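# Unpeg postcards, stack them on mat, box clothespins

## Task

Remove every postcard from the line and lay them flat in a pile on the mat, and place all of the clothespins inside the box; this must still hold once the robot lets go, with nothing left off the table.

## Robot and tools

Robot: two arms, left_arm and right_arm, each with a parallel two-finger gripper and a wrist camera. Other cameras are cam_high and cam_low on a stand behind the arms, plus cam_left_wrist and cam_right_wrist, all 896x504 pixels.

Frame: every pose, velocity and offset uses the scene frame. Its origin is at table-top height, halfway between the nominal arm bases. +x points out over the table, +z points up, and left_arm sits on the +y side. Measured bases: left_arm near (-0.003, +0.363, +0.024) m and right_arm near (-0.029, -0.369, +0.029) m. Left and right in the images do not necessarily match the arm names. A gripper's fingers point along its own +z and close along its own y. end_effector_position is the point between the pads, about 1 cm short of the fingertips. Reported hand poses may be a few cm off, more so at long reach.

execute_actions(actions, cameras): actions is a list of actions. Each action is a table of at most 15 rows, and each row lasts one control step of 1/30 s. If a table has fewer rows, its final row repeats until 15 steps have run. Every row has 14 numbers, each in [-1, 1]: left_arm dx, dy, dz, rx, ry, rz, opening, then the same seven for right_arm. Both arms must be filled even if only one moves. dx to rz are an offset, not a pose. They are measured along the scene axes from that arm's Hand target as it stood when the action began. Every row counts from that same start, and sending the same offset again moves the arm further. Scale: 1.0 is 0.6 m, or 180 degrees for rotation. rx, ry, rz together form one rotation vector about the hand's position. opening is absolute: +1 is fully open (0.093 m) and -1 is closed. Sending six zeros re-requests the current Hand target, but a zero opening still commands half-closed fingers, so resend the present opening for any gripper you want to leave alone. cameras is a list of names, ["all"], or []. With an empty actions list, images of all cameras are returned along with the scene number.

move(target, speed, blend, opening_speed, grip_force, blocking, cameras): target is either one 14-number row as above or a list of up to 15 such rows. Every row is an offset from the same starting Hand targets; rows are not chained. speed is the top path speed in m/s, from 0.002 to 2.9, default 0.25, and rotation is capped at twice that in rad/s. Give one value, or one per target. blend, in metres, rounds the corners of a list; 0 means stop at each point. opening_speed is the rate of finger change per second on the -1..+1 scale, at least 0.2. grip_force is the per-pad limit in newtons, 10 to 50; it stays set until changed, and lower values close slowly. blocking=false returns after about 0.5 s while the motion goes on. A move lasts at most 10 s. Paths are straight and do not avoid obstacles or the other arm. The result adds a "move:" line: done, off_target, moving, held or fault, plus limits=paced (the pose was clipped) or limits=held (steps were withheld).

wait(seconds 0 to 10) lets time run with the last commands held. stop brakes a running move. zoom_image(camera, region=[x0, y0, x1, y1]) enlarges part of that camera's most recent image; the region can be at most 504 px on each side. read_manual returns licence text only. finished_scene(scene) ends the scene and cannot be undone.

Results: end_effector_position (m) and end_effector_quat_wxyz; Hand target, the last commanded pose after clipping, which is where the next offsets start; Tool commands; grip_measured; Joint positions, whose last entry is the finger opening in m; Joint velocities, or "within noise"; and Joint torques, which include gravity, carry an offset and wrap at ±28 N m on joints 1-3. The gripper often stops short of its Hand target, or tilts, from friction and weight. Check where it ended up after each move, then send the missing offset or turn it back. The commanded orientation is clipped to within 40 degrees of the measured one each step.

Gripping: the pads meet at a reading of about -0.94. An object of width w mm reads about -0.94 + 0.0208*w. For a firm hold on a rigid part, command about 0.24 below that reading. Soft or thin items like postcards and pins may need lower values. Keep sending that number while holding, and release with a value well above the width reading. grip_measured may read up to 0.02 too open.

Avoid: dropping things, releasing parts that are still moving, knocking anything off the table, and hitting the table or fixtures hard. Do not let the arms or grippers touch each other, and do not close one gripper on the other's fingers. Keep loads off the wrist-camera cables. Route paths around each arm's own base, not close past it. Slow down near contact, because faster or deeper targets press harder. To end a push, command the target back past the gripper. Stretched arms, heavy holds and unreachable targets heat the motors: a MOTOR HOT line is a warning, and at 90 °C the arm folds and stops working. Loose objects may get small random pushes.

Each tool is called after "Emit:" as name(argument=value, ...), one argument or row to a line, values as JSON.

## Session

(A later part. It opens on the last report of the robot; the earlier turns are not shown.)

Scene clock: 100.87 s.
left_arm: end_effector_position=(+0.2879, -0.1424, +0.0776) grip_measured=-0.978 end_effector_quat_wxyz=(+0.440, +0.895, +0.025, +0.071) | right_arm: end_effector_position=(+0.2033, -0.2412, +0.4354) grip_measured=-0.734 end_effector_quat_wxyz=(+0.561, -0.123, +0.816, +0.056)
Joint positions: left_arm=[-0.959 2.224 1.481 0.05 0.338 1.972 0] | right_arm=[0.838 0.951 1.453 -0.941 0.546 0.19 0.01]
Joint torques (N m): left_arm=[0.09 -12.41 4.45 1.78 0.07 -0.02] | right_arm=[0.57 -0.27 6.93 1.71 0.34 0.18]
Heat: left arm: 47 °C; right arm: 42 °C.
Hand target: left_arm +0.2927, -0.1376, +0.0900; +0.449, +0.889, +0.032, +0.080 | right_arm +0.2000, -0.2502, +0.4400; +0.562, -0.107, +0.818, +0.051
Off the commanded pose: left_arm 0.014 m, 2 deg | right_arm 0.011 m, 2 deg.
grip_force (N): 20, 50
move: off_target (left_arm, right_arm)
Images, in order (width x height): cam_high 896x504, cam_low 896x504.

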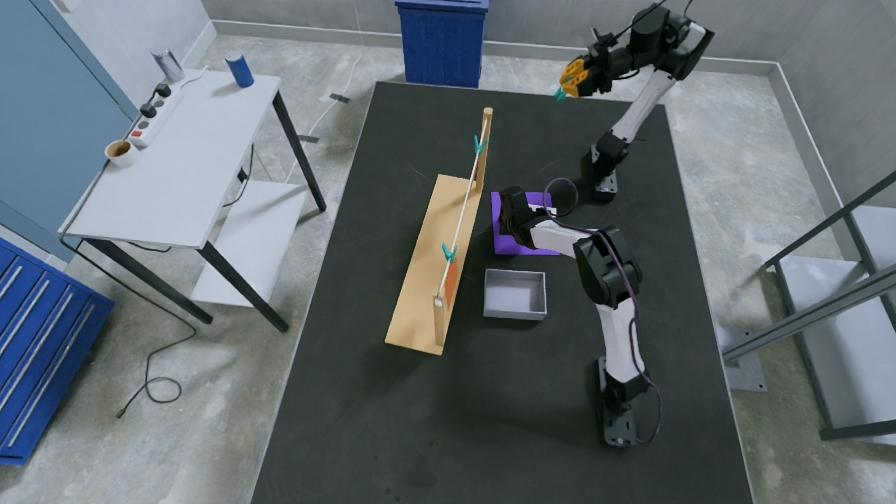

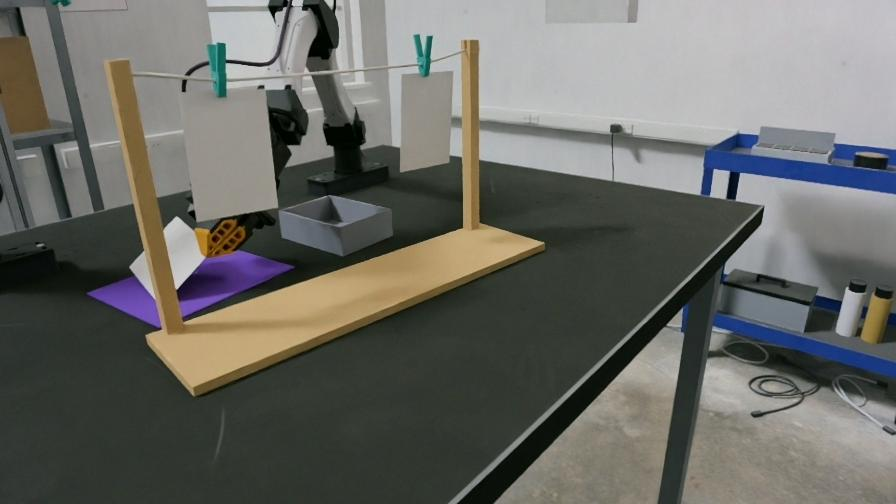

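Emit:
move(
  target=[
    [-0.012,0.01,0.015,-0.001,-0.046,0.058,-1,0,0,0,0,0,0,-1],
  ],
  speed=0.1,
  cameras=["cam_low","cam_high"],
)

Emit:
zoom_image(
  camera="cam_low",
  region=[80, 160, 320, 340],
)

Emit:
zoom_image(
  camera="cam_high",
  region=[440, 150, 640, 350],
)

Scene clock: 103.40 s.
left_arm: end_effector_position=(+0.2804, -0.1344, +0.0802) grip_measured=-0.978 end_effector_quat_wxyz=(+0.428, +0.885, +0.072, +0.167) | right_arm: end_effector_position=(+0.2033, -0.2412, +0.4354) grip_measured=-0.734 end_effector_quat_wxyz=(+0.561, -0.123, +0.816, +0.056)
Joint positions: left_arm=[-1.039 2.15 1.328 0.205 0.07 1.911 0] | right_arm=[0.838 0.951 1.453 -0.941 0.546 0.19 0.01]
Joint torques (N m): left_arm=[-0.53 -12.36 4.48 2.03 -0.15 -0.04] | right_arm=[0.64 -0.34 6.97 1.72 0.36 0.17]
Heat: left arm: 46 °C; right arm: 41 °C.
Hand target: left_arm +0.2855, -0.1316, +0.0990; +0.442, +0.874, +0.080, +0.184 | right_arm +0.2000, -0.2502, +0.4400; +0.562, -0.107, +0.818, +0.051
Off the commanded pose: left_arm 0.020 m, 3 deg | right_arm 0.011 m, 2 deg.
grip_force (N): 20, 50
move: off_target (left_arm, right_arm)
Images, in order (width x height): cam_high 896x504, cam_low 896x504.

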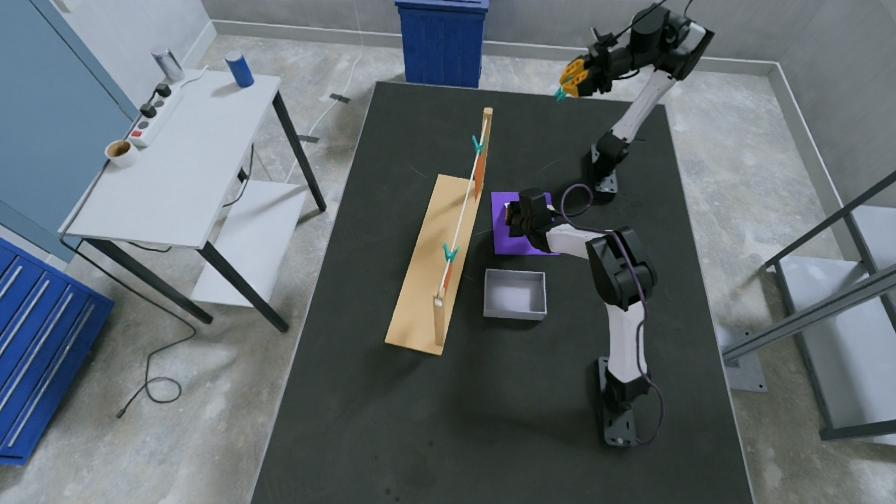

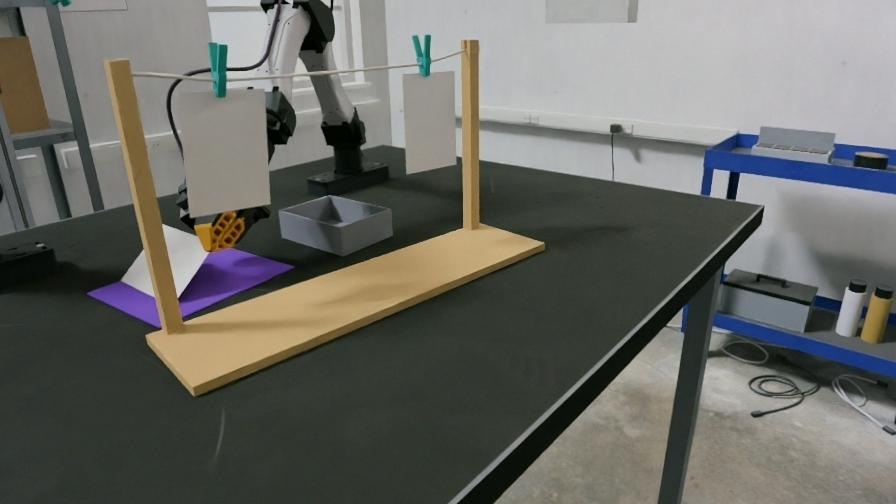

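Scaled by 2.100 from the camera's 896x504 image, which has a finer 1280x720 frame.

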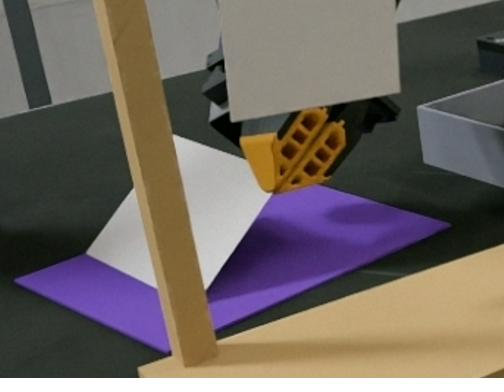

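Scaled by 2.520 from the camera's 896x504 image, which has a finer 1280x720 frame.

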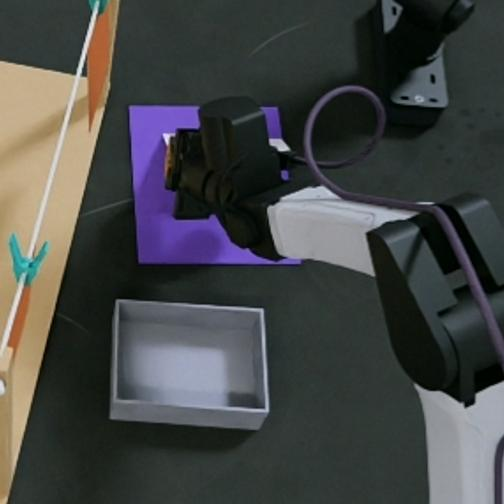

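Emit:
move(
  target=[
    [0.03,0.0,-0.008,0,0.01,-0.013,-1,0,0,0,0,0,0,-1],
    [0.03,0.0,-0.033,0,0.01,-0.013,-1,0,0,0,0,0,0,-1],
  ],
  speed=0.06,
  cameras=["cam_low","cam_high"],
)

Emit:
zoom_image(
  camera="cam_low",
  region=[80, 160, 320, 340],
)

Emit:
zoom_image(
  camera="cam_high",
  region=[440, 150, 640, 350],
)

Scene clock: 106.93 s.
left_arm: end_effector_position=(+0.3033, -0.1226, +0.0777) grip_measured=-0.978 end_effector_quat_wxyz=(+0.435, +0.882, +0.085, +0.163) | right_arm: end_effector_position=(+0.2033, -0.2412, +0.4354) grip_measured=-0.734 end_effector_quat_wxyz=(+0.561, -0.123, +0.816, +0.056)
Joint positions: left_arm=[-0.981 2.162 1.328 0.225 0.116 1.914 0] | right_arm=[0.838 0.951 1.453 -0.941 0.546 0.19 0.01]
Joint torques (N m): left_arm=[-0.06 -7.45 7.9 1.92 0.25 0.19] | right_arm=[0.59 -0.38 6.97 1.73 0.35 0.17]
Heat: left arm: 46 °C; right arm: 40 °C.
Hand target: left_arm +0.3035, -0.1316, +0.0792; +0.445, +0.878, +0.069, +0.161 | right_arm +0.2000, -0.2502, +0.4400; +0.562, -0.107, +0.818, +0.051
Off the commanded pose: left_arm 0.009 m, 2 deg | right_arm 0.011 m, 2 deg.
grip_force (N): 20, 50
move: off_target (right_arm)
Images, in order (width x height): cam_high 896x504, cam_low 896x504.

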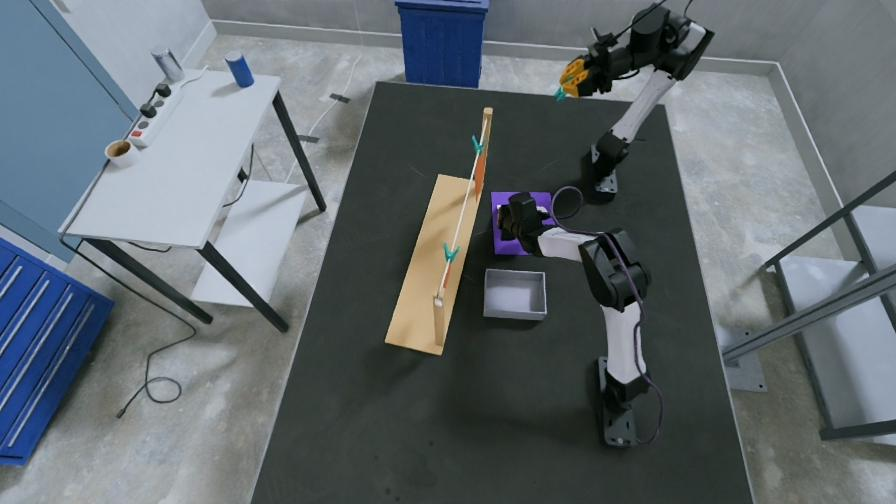

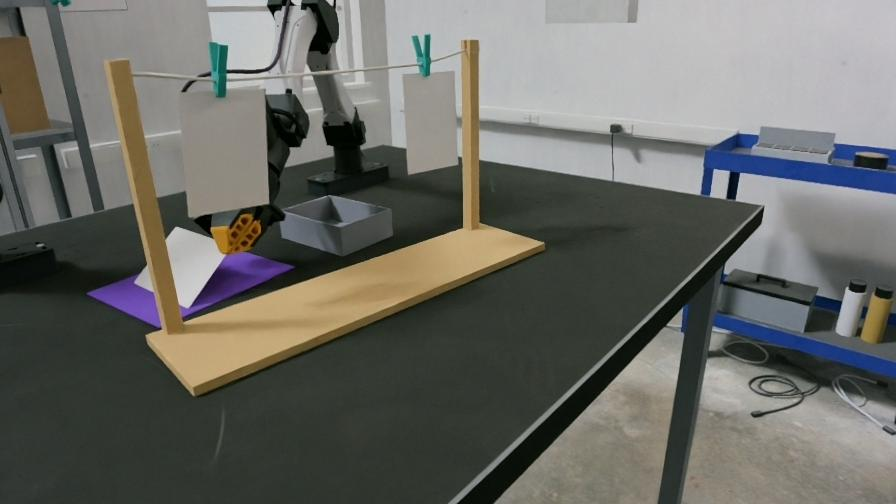

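Scaled by 2.100 from the camera's 896x504 image, which has a finer 1280x720 frame.

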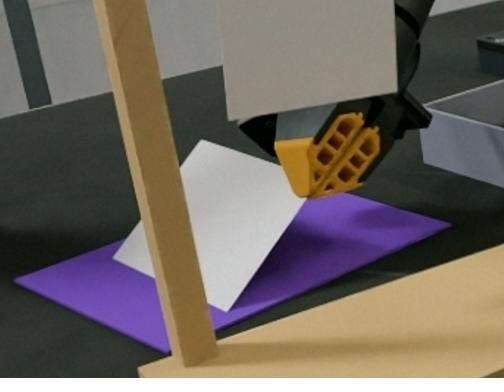

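Scaled by 2.520 from the camera's 896x504 image, which has a finer 1280x720 frame.

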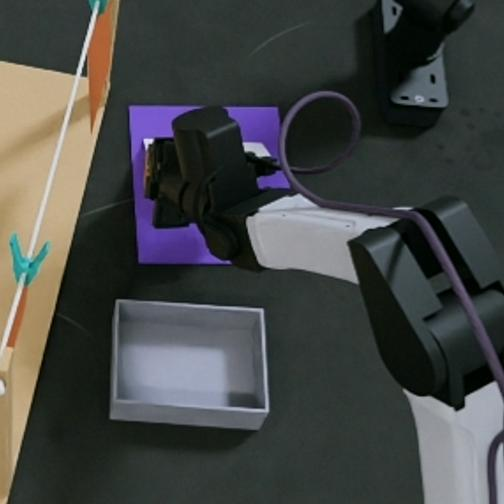

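Emit:
move(
  target=[
    [0.0,0.0,-0.025,0,0,0,-1,0,0,0,0,0,0,-1],
  ],
  speed=0.05,
  cameras=["cam_low","cam_high"],
)

Emit:
zoom_image(
  camera="cam_low",
  region=[80, 160, 320, 340],
)

Scene clock: 108.10 s.
left_arm: end_effector_position=(+0.3060, -0.1288, +0.0750) grip_measured=-0.978 end_effector_quat_wxyz=(+0.450, +0.874, +0.081, +0.167) | right_arm: end_effector_position=(+0.2033, -0.2412, +0.4354) grip_measured=-0.734 end_effector_quat_wxyz=(+0.561, -0.123, +0.816, +0.056)
Joint positions: left_arm=[-0.981 2.19 1.328 0.288 0.124 1.914 0] | right_arm=[0.838 0.951 1.453 -0.941 0.546 0.19 0.01]
Joint torques (N m): left_arm=[-0.06 -7.34 6.56 1.82 0.18 0.19] | right_arm=[0.65 -0.31 6.99 1.72 0.33 0.18]
Heat: left arm: 45 °C; right arm: 40 °C.
Hand target: left_arm +0.3035, -0.1316, +0.0642; +0.445, +0.878, +0.069, +0.161 | right_arm +0.2000, -0.2502, +0.4400; +0.562, -0.107, +0.818, +0.051
Off the commanded pose: left_arm 0.011 m, 2 deg | right_arm 0.011 m, 2 deg.
grip_force (N): 20, 50
move: off_target (left_arm, right_arm)
Images, in order (width x height): cam_high 896x504, cam_low 896x504.

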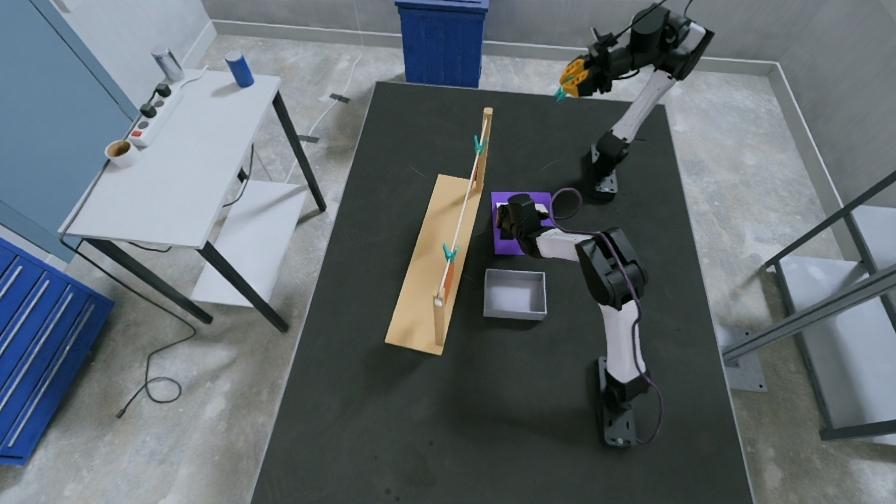

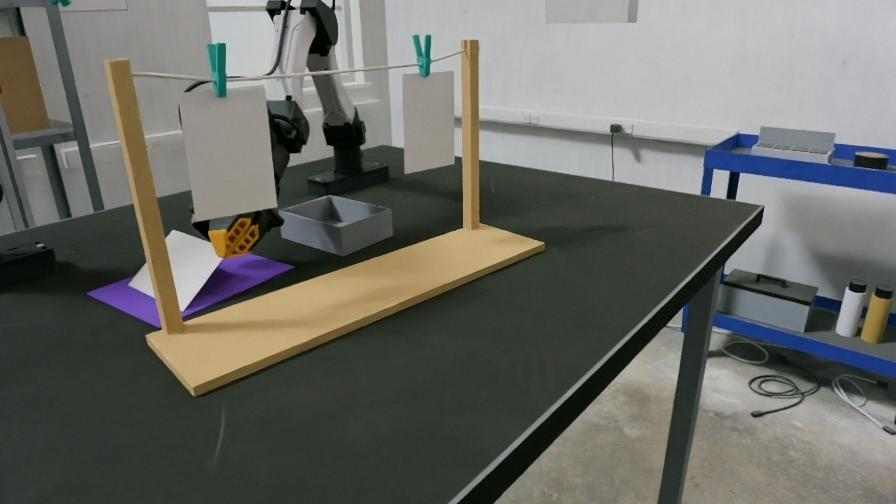

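Scaled by 2.100 from the camera's 896x504 image, which has a finer 1280x720 frame.

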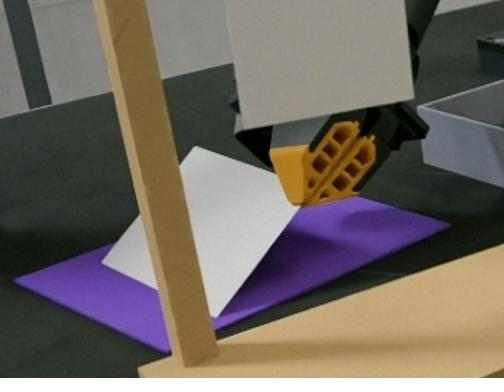

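Emit:
move(
  target=[
    [0.0,0.015,-0.01,0,0,0,-1,0,0,0,0,0,0,-1],
  ],
  speed=0.05,
  cameras=["cam_low","cam_left_wrist"],
)

Emit:
zoom_image(
  camera="cam_low",
  region=[80, 160, 320, 340],
)

Scene clock: 109.30 s.
left_arm: end_effector_position=(+0.3059, -0.1285, +0.0750) grip_measured=-0.978 end_effector_quat_wxyz=(+0.456, +0.870, +0.079, +0.169) | right_arm: end_effector_position=(+0.2033, -0.2412, +0.4354) grip_measured=-0.734 end_effector_quat_wxyz=(+0.561, -0.123, +0.816, +0.056)
Joint positions: left_arm=[-0.979 2.19 1.314 0.315 0.128 1.916 0] | right_arm=[0.838 0.951 1.453 -0.941 0.546 0.19 0.01]
Joint torques (N m): left_arm=[0.24 -7.95 4.19 1.89 0.23 0.25] | right_arm=[0.64 -0.36 6.94 1.71 0.35 0.16]
Heat: left arm: 45 °C; right arm: 40 °C.
Hand target: left_arm +0.3035, -0.1226, +0.0582; +0.445, +0.878, +0.069, +0.161 | right_arm +0.2000, -0.2502, +0.4400; +0.562, -0.107, +0.818, +0.051
Off the commanded pose: left_arm 0.018 m, 2 deg | right_arm 0.011 m, 2 deg.
grip_force (N): 20, 50
move: off_target (left_arm, right_arm)
Images, in order (width x height): cam_low 896x504, cam_left_wrist 896x504.

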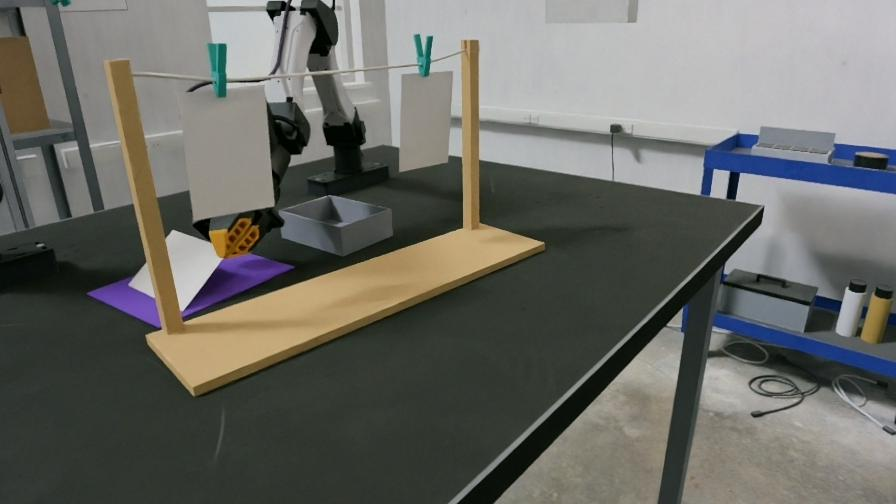

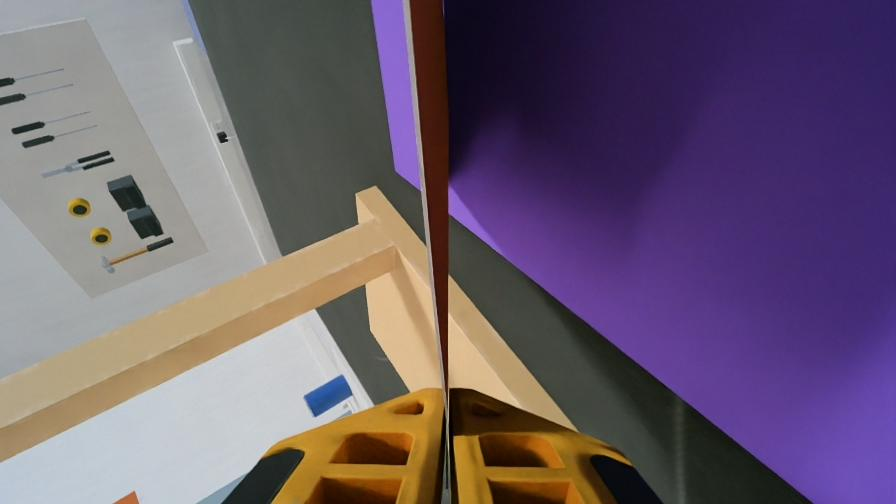

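Scaled by 2.100 from the camera's 896x504 image, which has a finer 1280x720 frame.

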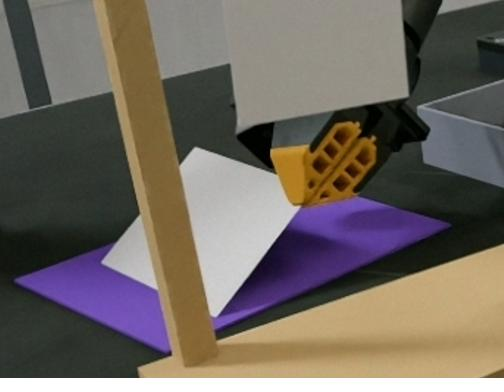

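Emit:
move(
  target=[
    [0.003,-0.01,0.022,0,0,0,-1,0,0,0,0,0,0,-1],
    [0.003,-0.01,0.022,0,0,0,-0.65,0,0,0,0,0,0,-1],
  ],
  speed=0.05,
  opening_speed=0.4,
  cameras=["cam_low","cam_left_wrist"],
)

Emit:
zoom_image(
  camera="cam_low",
  region=[80, 160, 320, 340],
)

Scene clock: 111.83 s.
left_arm: end_effector_position=(+0.3058, -0.1267, +0.0725) grip_measured=-0.652 end_effector_quat_wxyz=(+0.450, +0.873, +0.074, +0.171) | right_arm: end_effector_position=(+0.2033, -0.2412, +0.4354) grip_measured=-0.734 end_effector_quat_wxyz=(+0.561, -0.123, +0.816, +0.056)
Joint positions: left_arm=[-0.978 2.19 1.312 0.306 0.128 1.931 0.014] | right_arm=[0.838 0.951 1.453 -0.941 0.546 0.19 0.01]
Joint torques (N m): left_arm=[-0.14 -8.83 7.61 1.46 0.18 0.16] | right_arm=[0.68 -0.34 6.94 1.71 0.36 0.16]
Heat: left arm: 45 °C; right arm: 39 °C.
Hand target: left_arm +0.3053, -0.1286, +0.0714; +0.445, +0.878, +0.069, +0.161 | right_arm +0.2000, -0.2502, +0.4400; +0.562, -0.107, +0.818, +0.051
Off the commanded pose: left_arm 0.002 m, 1 deg | right_arm 0.011 m, 2 deg.
grip_force (N): 20, 50
move: off_target (right_arm)
Images, in order (width x height): cam_low 896x504, cam_left_wrist 896x504.

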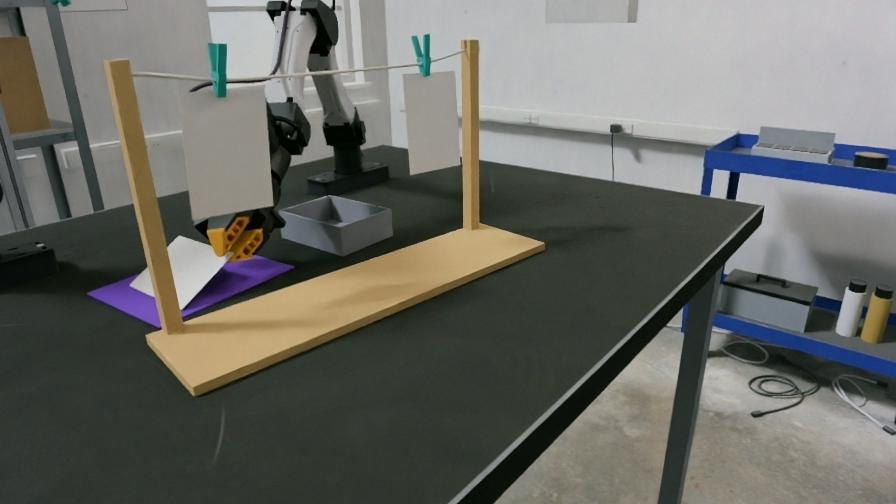

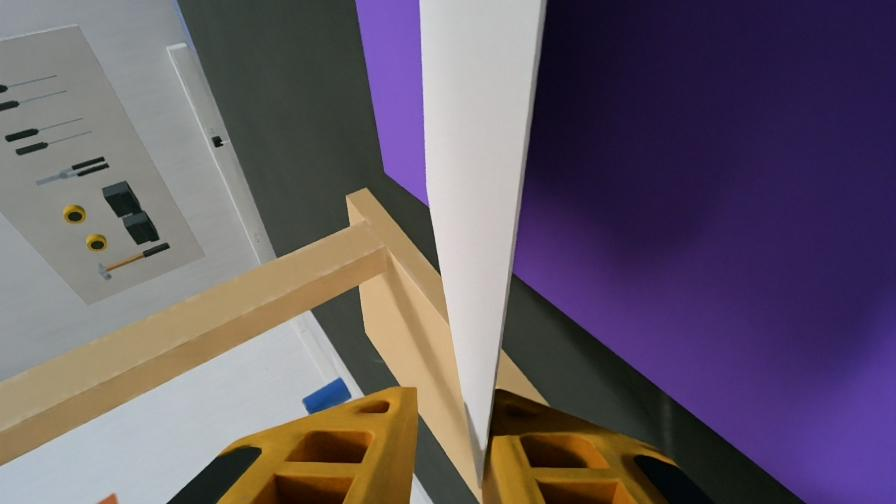

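Scaled by 2.100 from the camera's 896x504 image, which has a finer 1280x720 frame.

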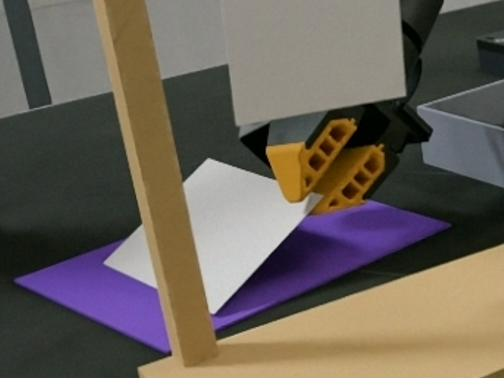

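Emit:
move(
  target=[
    [0.0,0.025,-0.045,0,0,0,-0.65,0,0,0,0,0,0,-1],
    [-0.05,0.19,0.07,0,0,0,-0.65,0,0,0,0,0,0,-1],
  ],
  speed=0.1,
  cameras=["all"],
)

Emit:
zoom_image(
  camera="cam_low",
  region=[80, 160, 320, 340],
)

Scene clock: 114.93 s.
left_arm: end_effector_position=(+0.2856, -0.0176, +0.1086) grip_measured=-0.652 end_effector_quat_wxyz=(+0.444, +0.875, +0.079, +0.177) | right_arm: end_effector_position=(+0.2033, -0.2412, +0.4354) grip_measured=-0.734 end_effector_quat_wxyz=(+0.561, -0.123, +0.816, +0.056)
Joint positions: left_arm=[-0.855 1.794 0.897 0.308 0.211 1.998 0.014] | right_arm=[0.838 0.951 1.453 -0.941 0.546 0.19 0.01]
Joint torques (N m): left_arm=[0.05 -9.48 4.7 1.43 0.41 0.15] | right_arm=[0.62 -0.29 6.98 1.73 0.34 0.18]
Heat: left arm: 45 °C; right arm: 39 °C.
Hand target: left_arm +0.2753, -0.0146, +0.1134; +0.445, +0.878, +0.069, +0.161 | right_arm +0.2000, -0.2502, +0.4400; +0.562, -0.107, +0.818, +0.051
Off the commanded pose: left_arm 0.012 m, 2 deg | right_arm 0.011 m, 2 deg.
grip_force (N): 20, 50
move: off_target (left_arm, right_arm)

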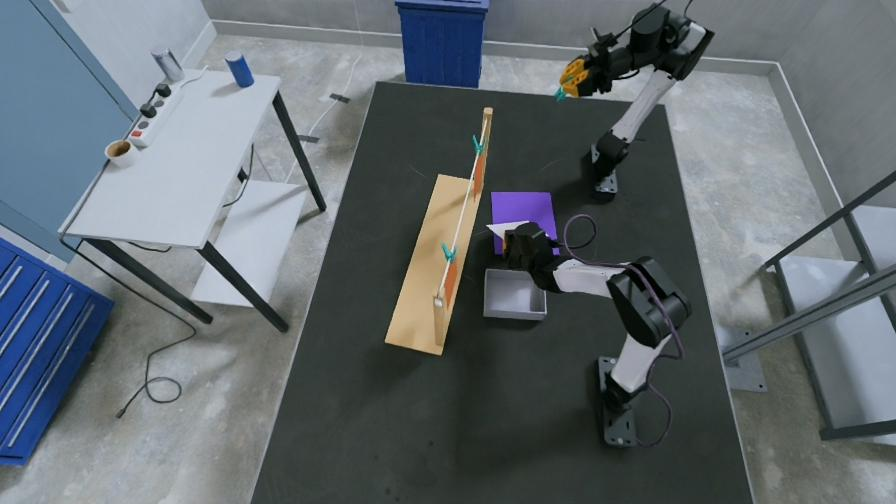

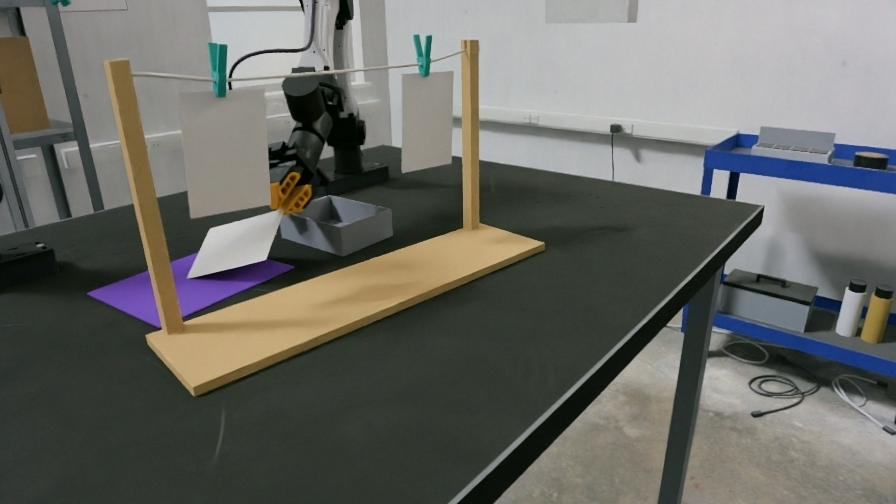

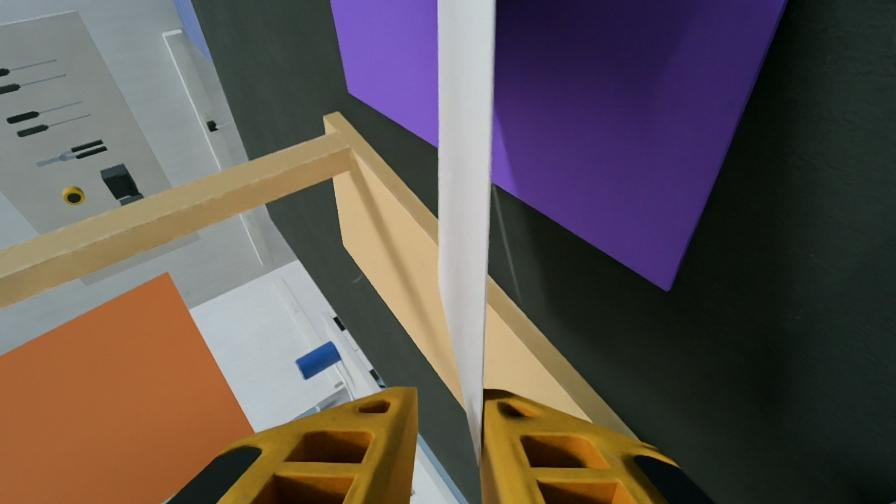

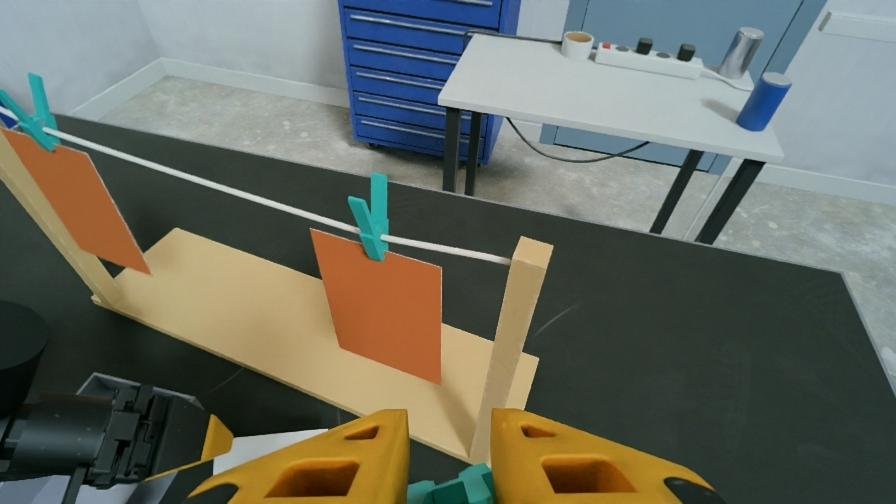

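Scaled by 2.100 from the camera's 896x504 image, which has a finer 1280x720 frame.

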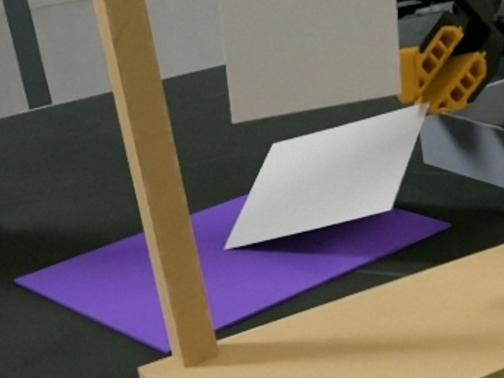

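Emit:
zoom_image(
  camera="cam_high",
  region=[460, 180, 580, 300],
)

Emit:
zoom_image(
  camera="cam_low",
  region=[160, 170, 320, 300],
)

Scaled by 4.200 from the camera's 896x504 image, which has a finer 1280x720 frame.

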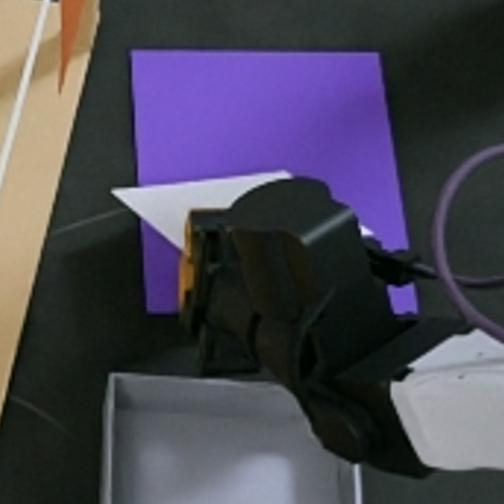

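Scaled by 3.150 from the camera's 896x504 image, which has a finer 1280x720 frame.

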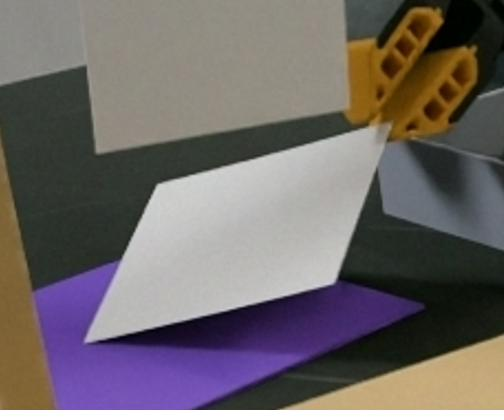

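Emit:
move(
  target=[0,0,0,0,0,0,-1,0,0,0,0,0,0,-1],
  opening_speed=0.5,
  cameras=["cam_low","cam_left_wrist","cam_high"],
)

Emit:
zoom_image(
  camera="cam_low",
  region=[160, 170, 320, 300],
)

Emit:
zoom_image(
  camera="cam_high",
  region=[460, 180, 580, 300],
)

Scene clock: 117.63 s.
left_arm: end_effector_position=(+0.2853, -0.0176, +0.1083) grip_measured=-0.976 end_effector_quat_wxyz=(+0.444, +0.875, +0.079, +0.176) | right_arm: end_effector_position=(+0.2033, -0.2412, +0.4354) grip_measured=-0.734 end_effector_quat_wxyz=(+0.561, -0.123, +0.816, +0.056)
Joint positions: left_arm=[-0.855 1.794 0.897 0.306 0.213 1.998 0] | right_arm=[0.838 0.951 1.453 -0.941 0.546 0.19 0.01]
Joint torques (N m): left_arm=[0.06 -9.48 4.68 1.45 0.41 0.17] | right_arm=[0.64 -0.29 6.98 1.73 0.36 0.18]
Heat: left arm: 45 °C; right arm: 39 °C.
Hand target: left_arm +0.2753, -0.0146, +0.1134; +0.445, +0.878, +0.069, +0.161 | right_arm +0.2000, -0.2502, +0.4400; +0.562, -0.107, +0.818, +0.051
Off the commanded pose: left_arm 0.012 m, 2 deg | right_arm 0.011 m, 2 deg.
grip_force (N): 20, 50
move: off_target (left_arm, right_arm)
Images, in order (width x height): cam_high 896x504, cam_low 896x504, cam_left_wrist 896x504.

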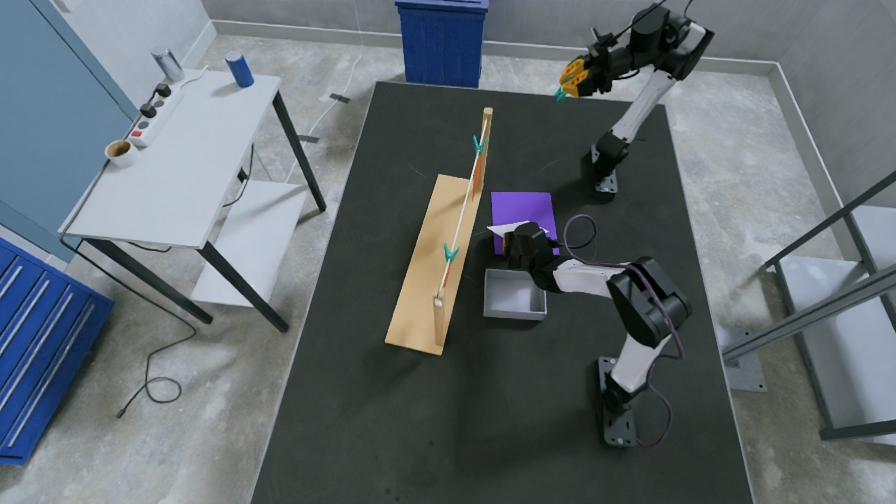

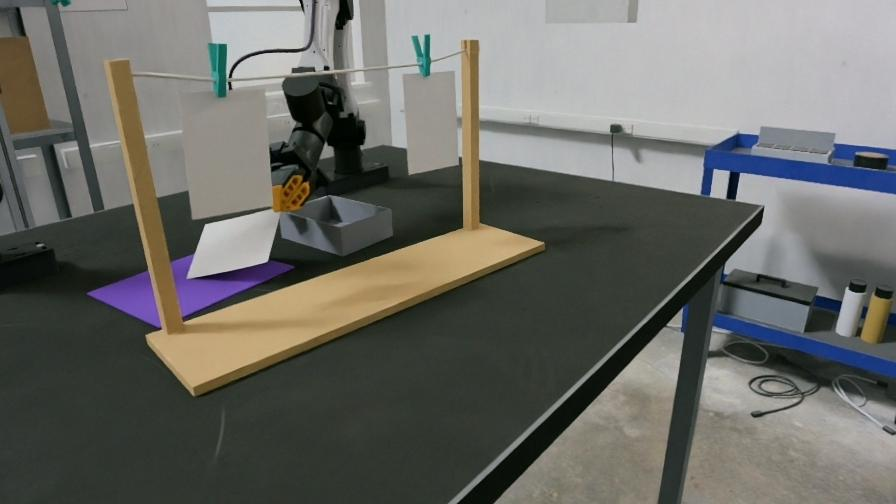

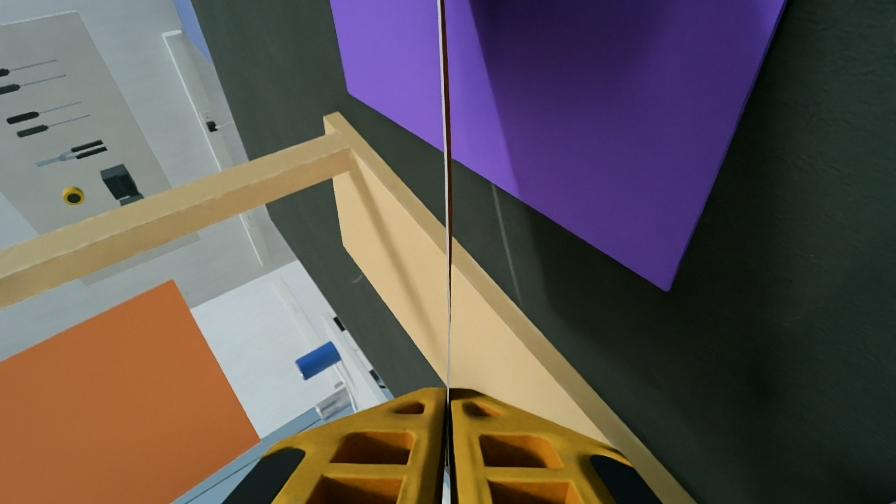

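Scaled by 3.150 from the camera's 896x504 image, which has a finer 1280x720 frame.

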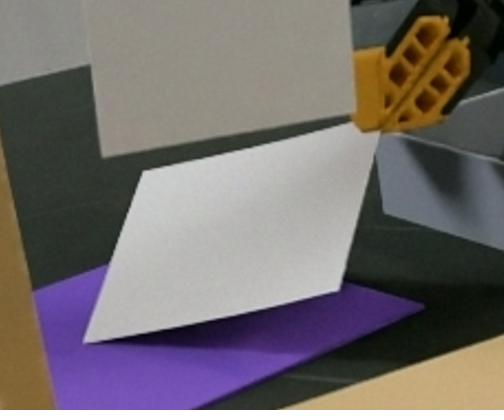

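Scaled by 4.200 from the camera's 896x504 image, which has a finer 1280x720 frame.

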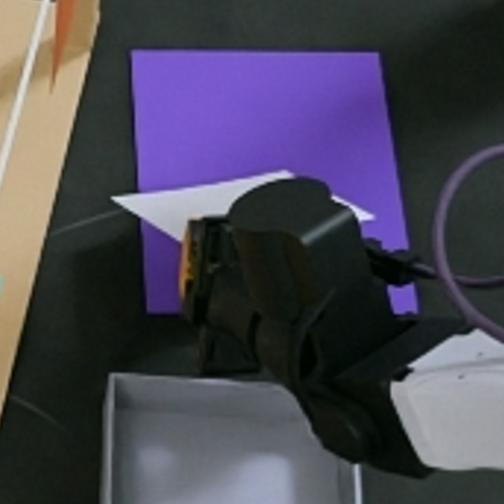

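Emit:
move(
  target=[0.025,-0.06,0.12,0.167,0,0,-1,0,0,0,0,0,0,-1],
  speed=0.15,
  cameras=["cam_low","cam_left_wrist","cam_high"],
)

Emit:
zoom_image(
  camera="cam_low",
  region=[80, 120, 320, 320],
)

Emit:
zoom_image(
  camera="cam_high",
  region=[460, 150, 610, 300],
)

Scene clock: 121.27 s.
left_arm: end_effector_position=(+0.2882, -0.0478, +0.1754) grip_measured=-0.978 end_effector_quat_wxyz=(+0.201, +0.964, +0.043, +0.171) | right_arm: end_effector_position=(+0.2033, -0.2412, +0.4354) grip_measured=-0.734 end_effector_quat_wxyz=(+0.561, -0.123, +0.816, +0.056)
Joint positions: left_arm=[-0.988 1.998 1.782 -0.826 -0.082 2.092 0] | right_arm=[0.838 0.951 1.453 -0.941 0.546 0.19 0.01]
Joint torques (N m): left_arm=[-0.9 -7.75 10.26 0.86 -0.09 0.23] | right_arm=[0.64 -0.39 6.99 1.72 0.34 0.17]
Heat: left arm: 45 °C; right arm: 39 °C.
Hand target: left_arm +0.2903, -0.0506, +0.1854; +0.202, +0.964, +0.025, +0.174 | right_arm +0.2000, -0.2502, +0.4400; +0.562, -0.107, +0.818, +0.051
Off the commanded pose: left_arm 0.011 m, 2 deg | right_arm 0.011 m, 2 deg.
joint sent to its limit (left arm) — joint 6 (wrist roll), upper limit. The joint targets are off in position, not in orientation.
grip_force (N): 20, 50
move: off_target (left_arm, right_arm)
Images, in order (width x height): cam_high 896x504, cam_low 896x504, cam_left_wrist 896x504.

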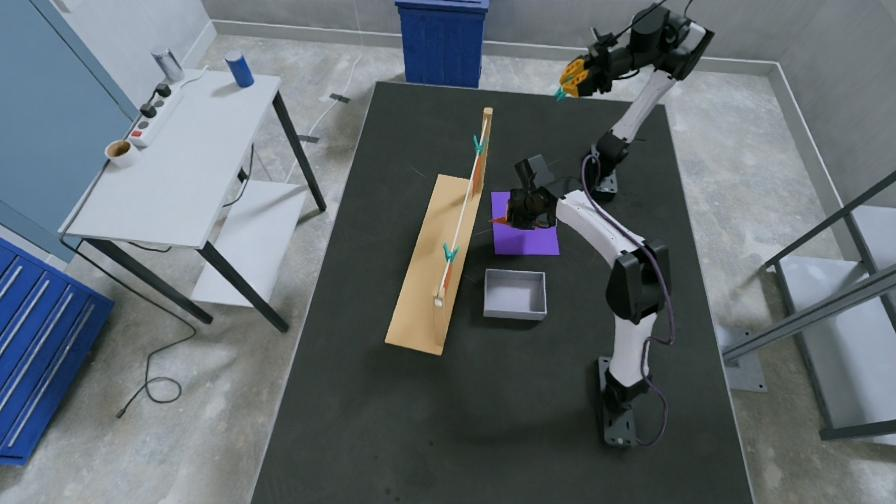

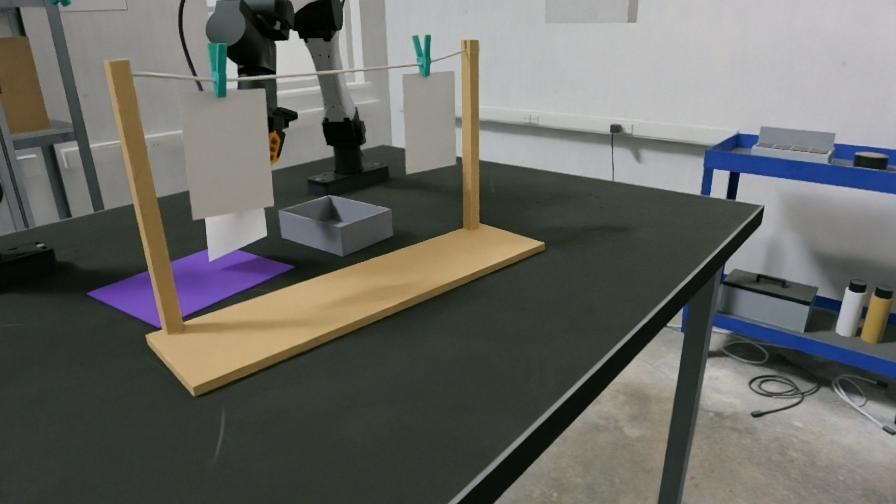

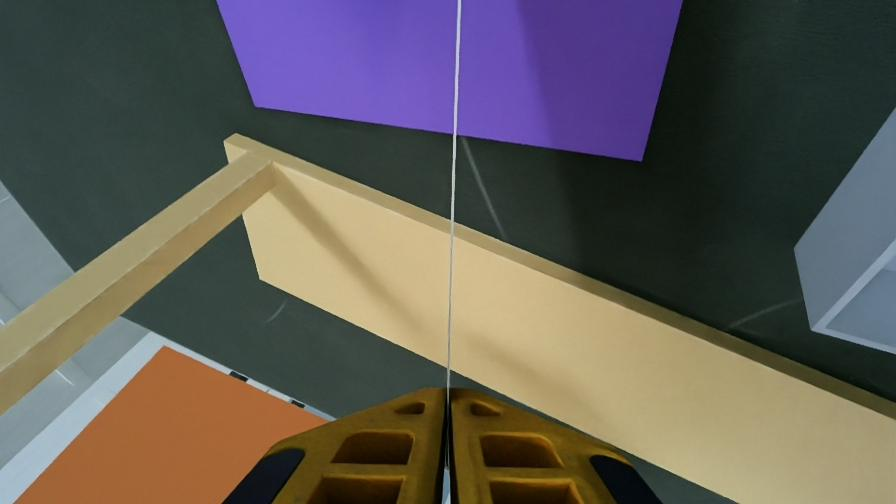

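Scaled by 2.100 from the camera's 896x504 image, which has a finer 1280x720 frame.

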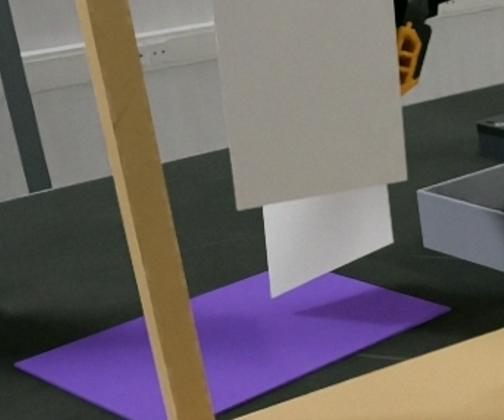

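Scaled by 3.360 from the camera's 896x504 image, which has a finer 1280x720 frame.

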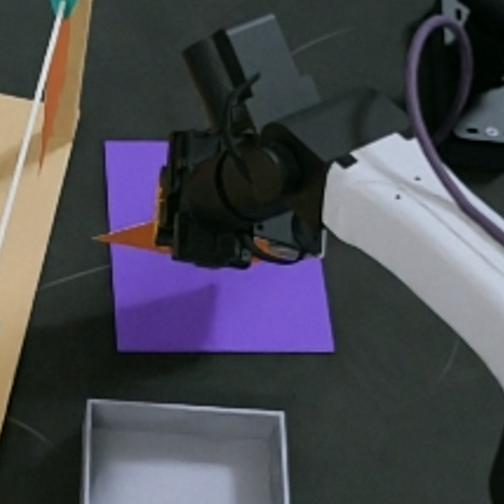

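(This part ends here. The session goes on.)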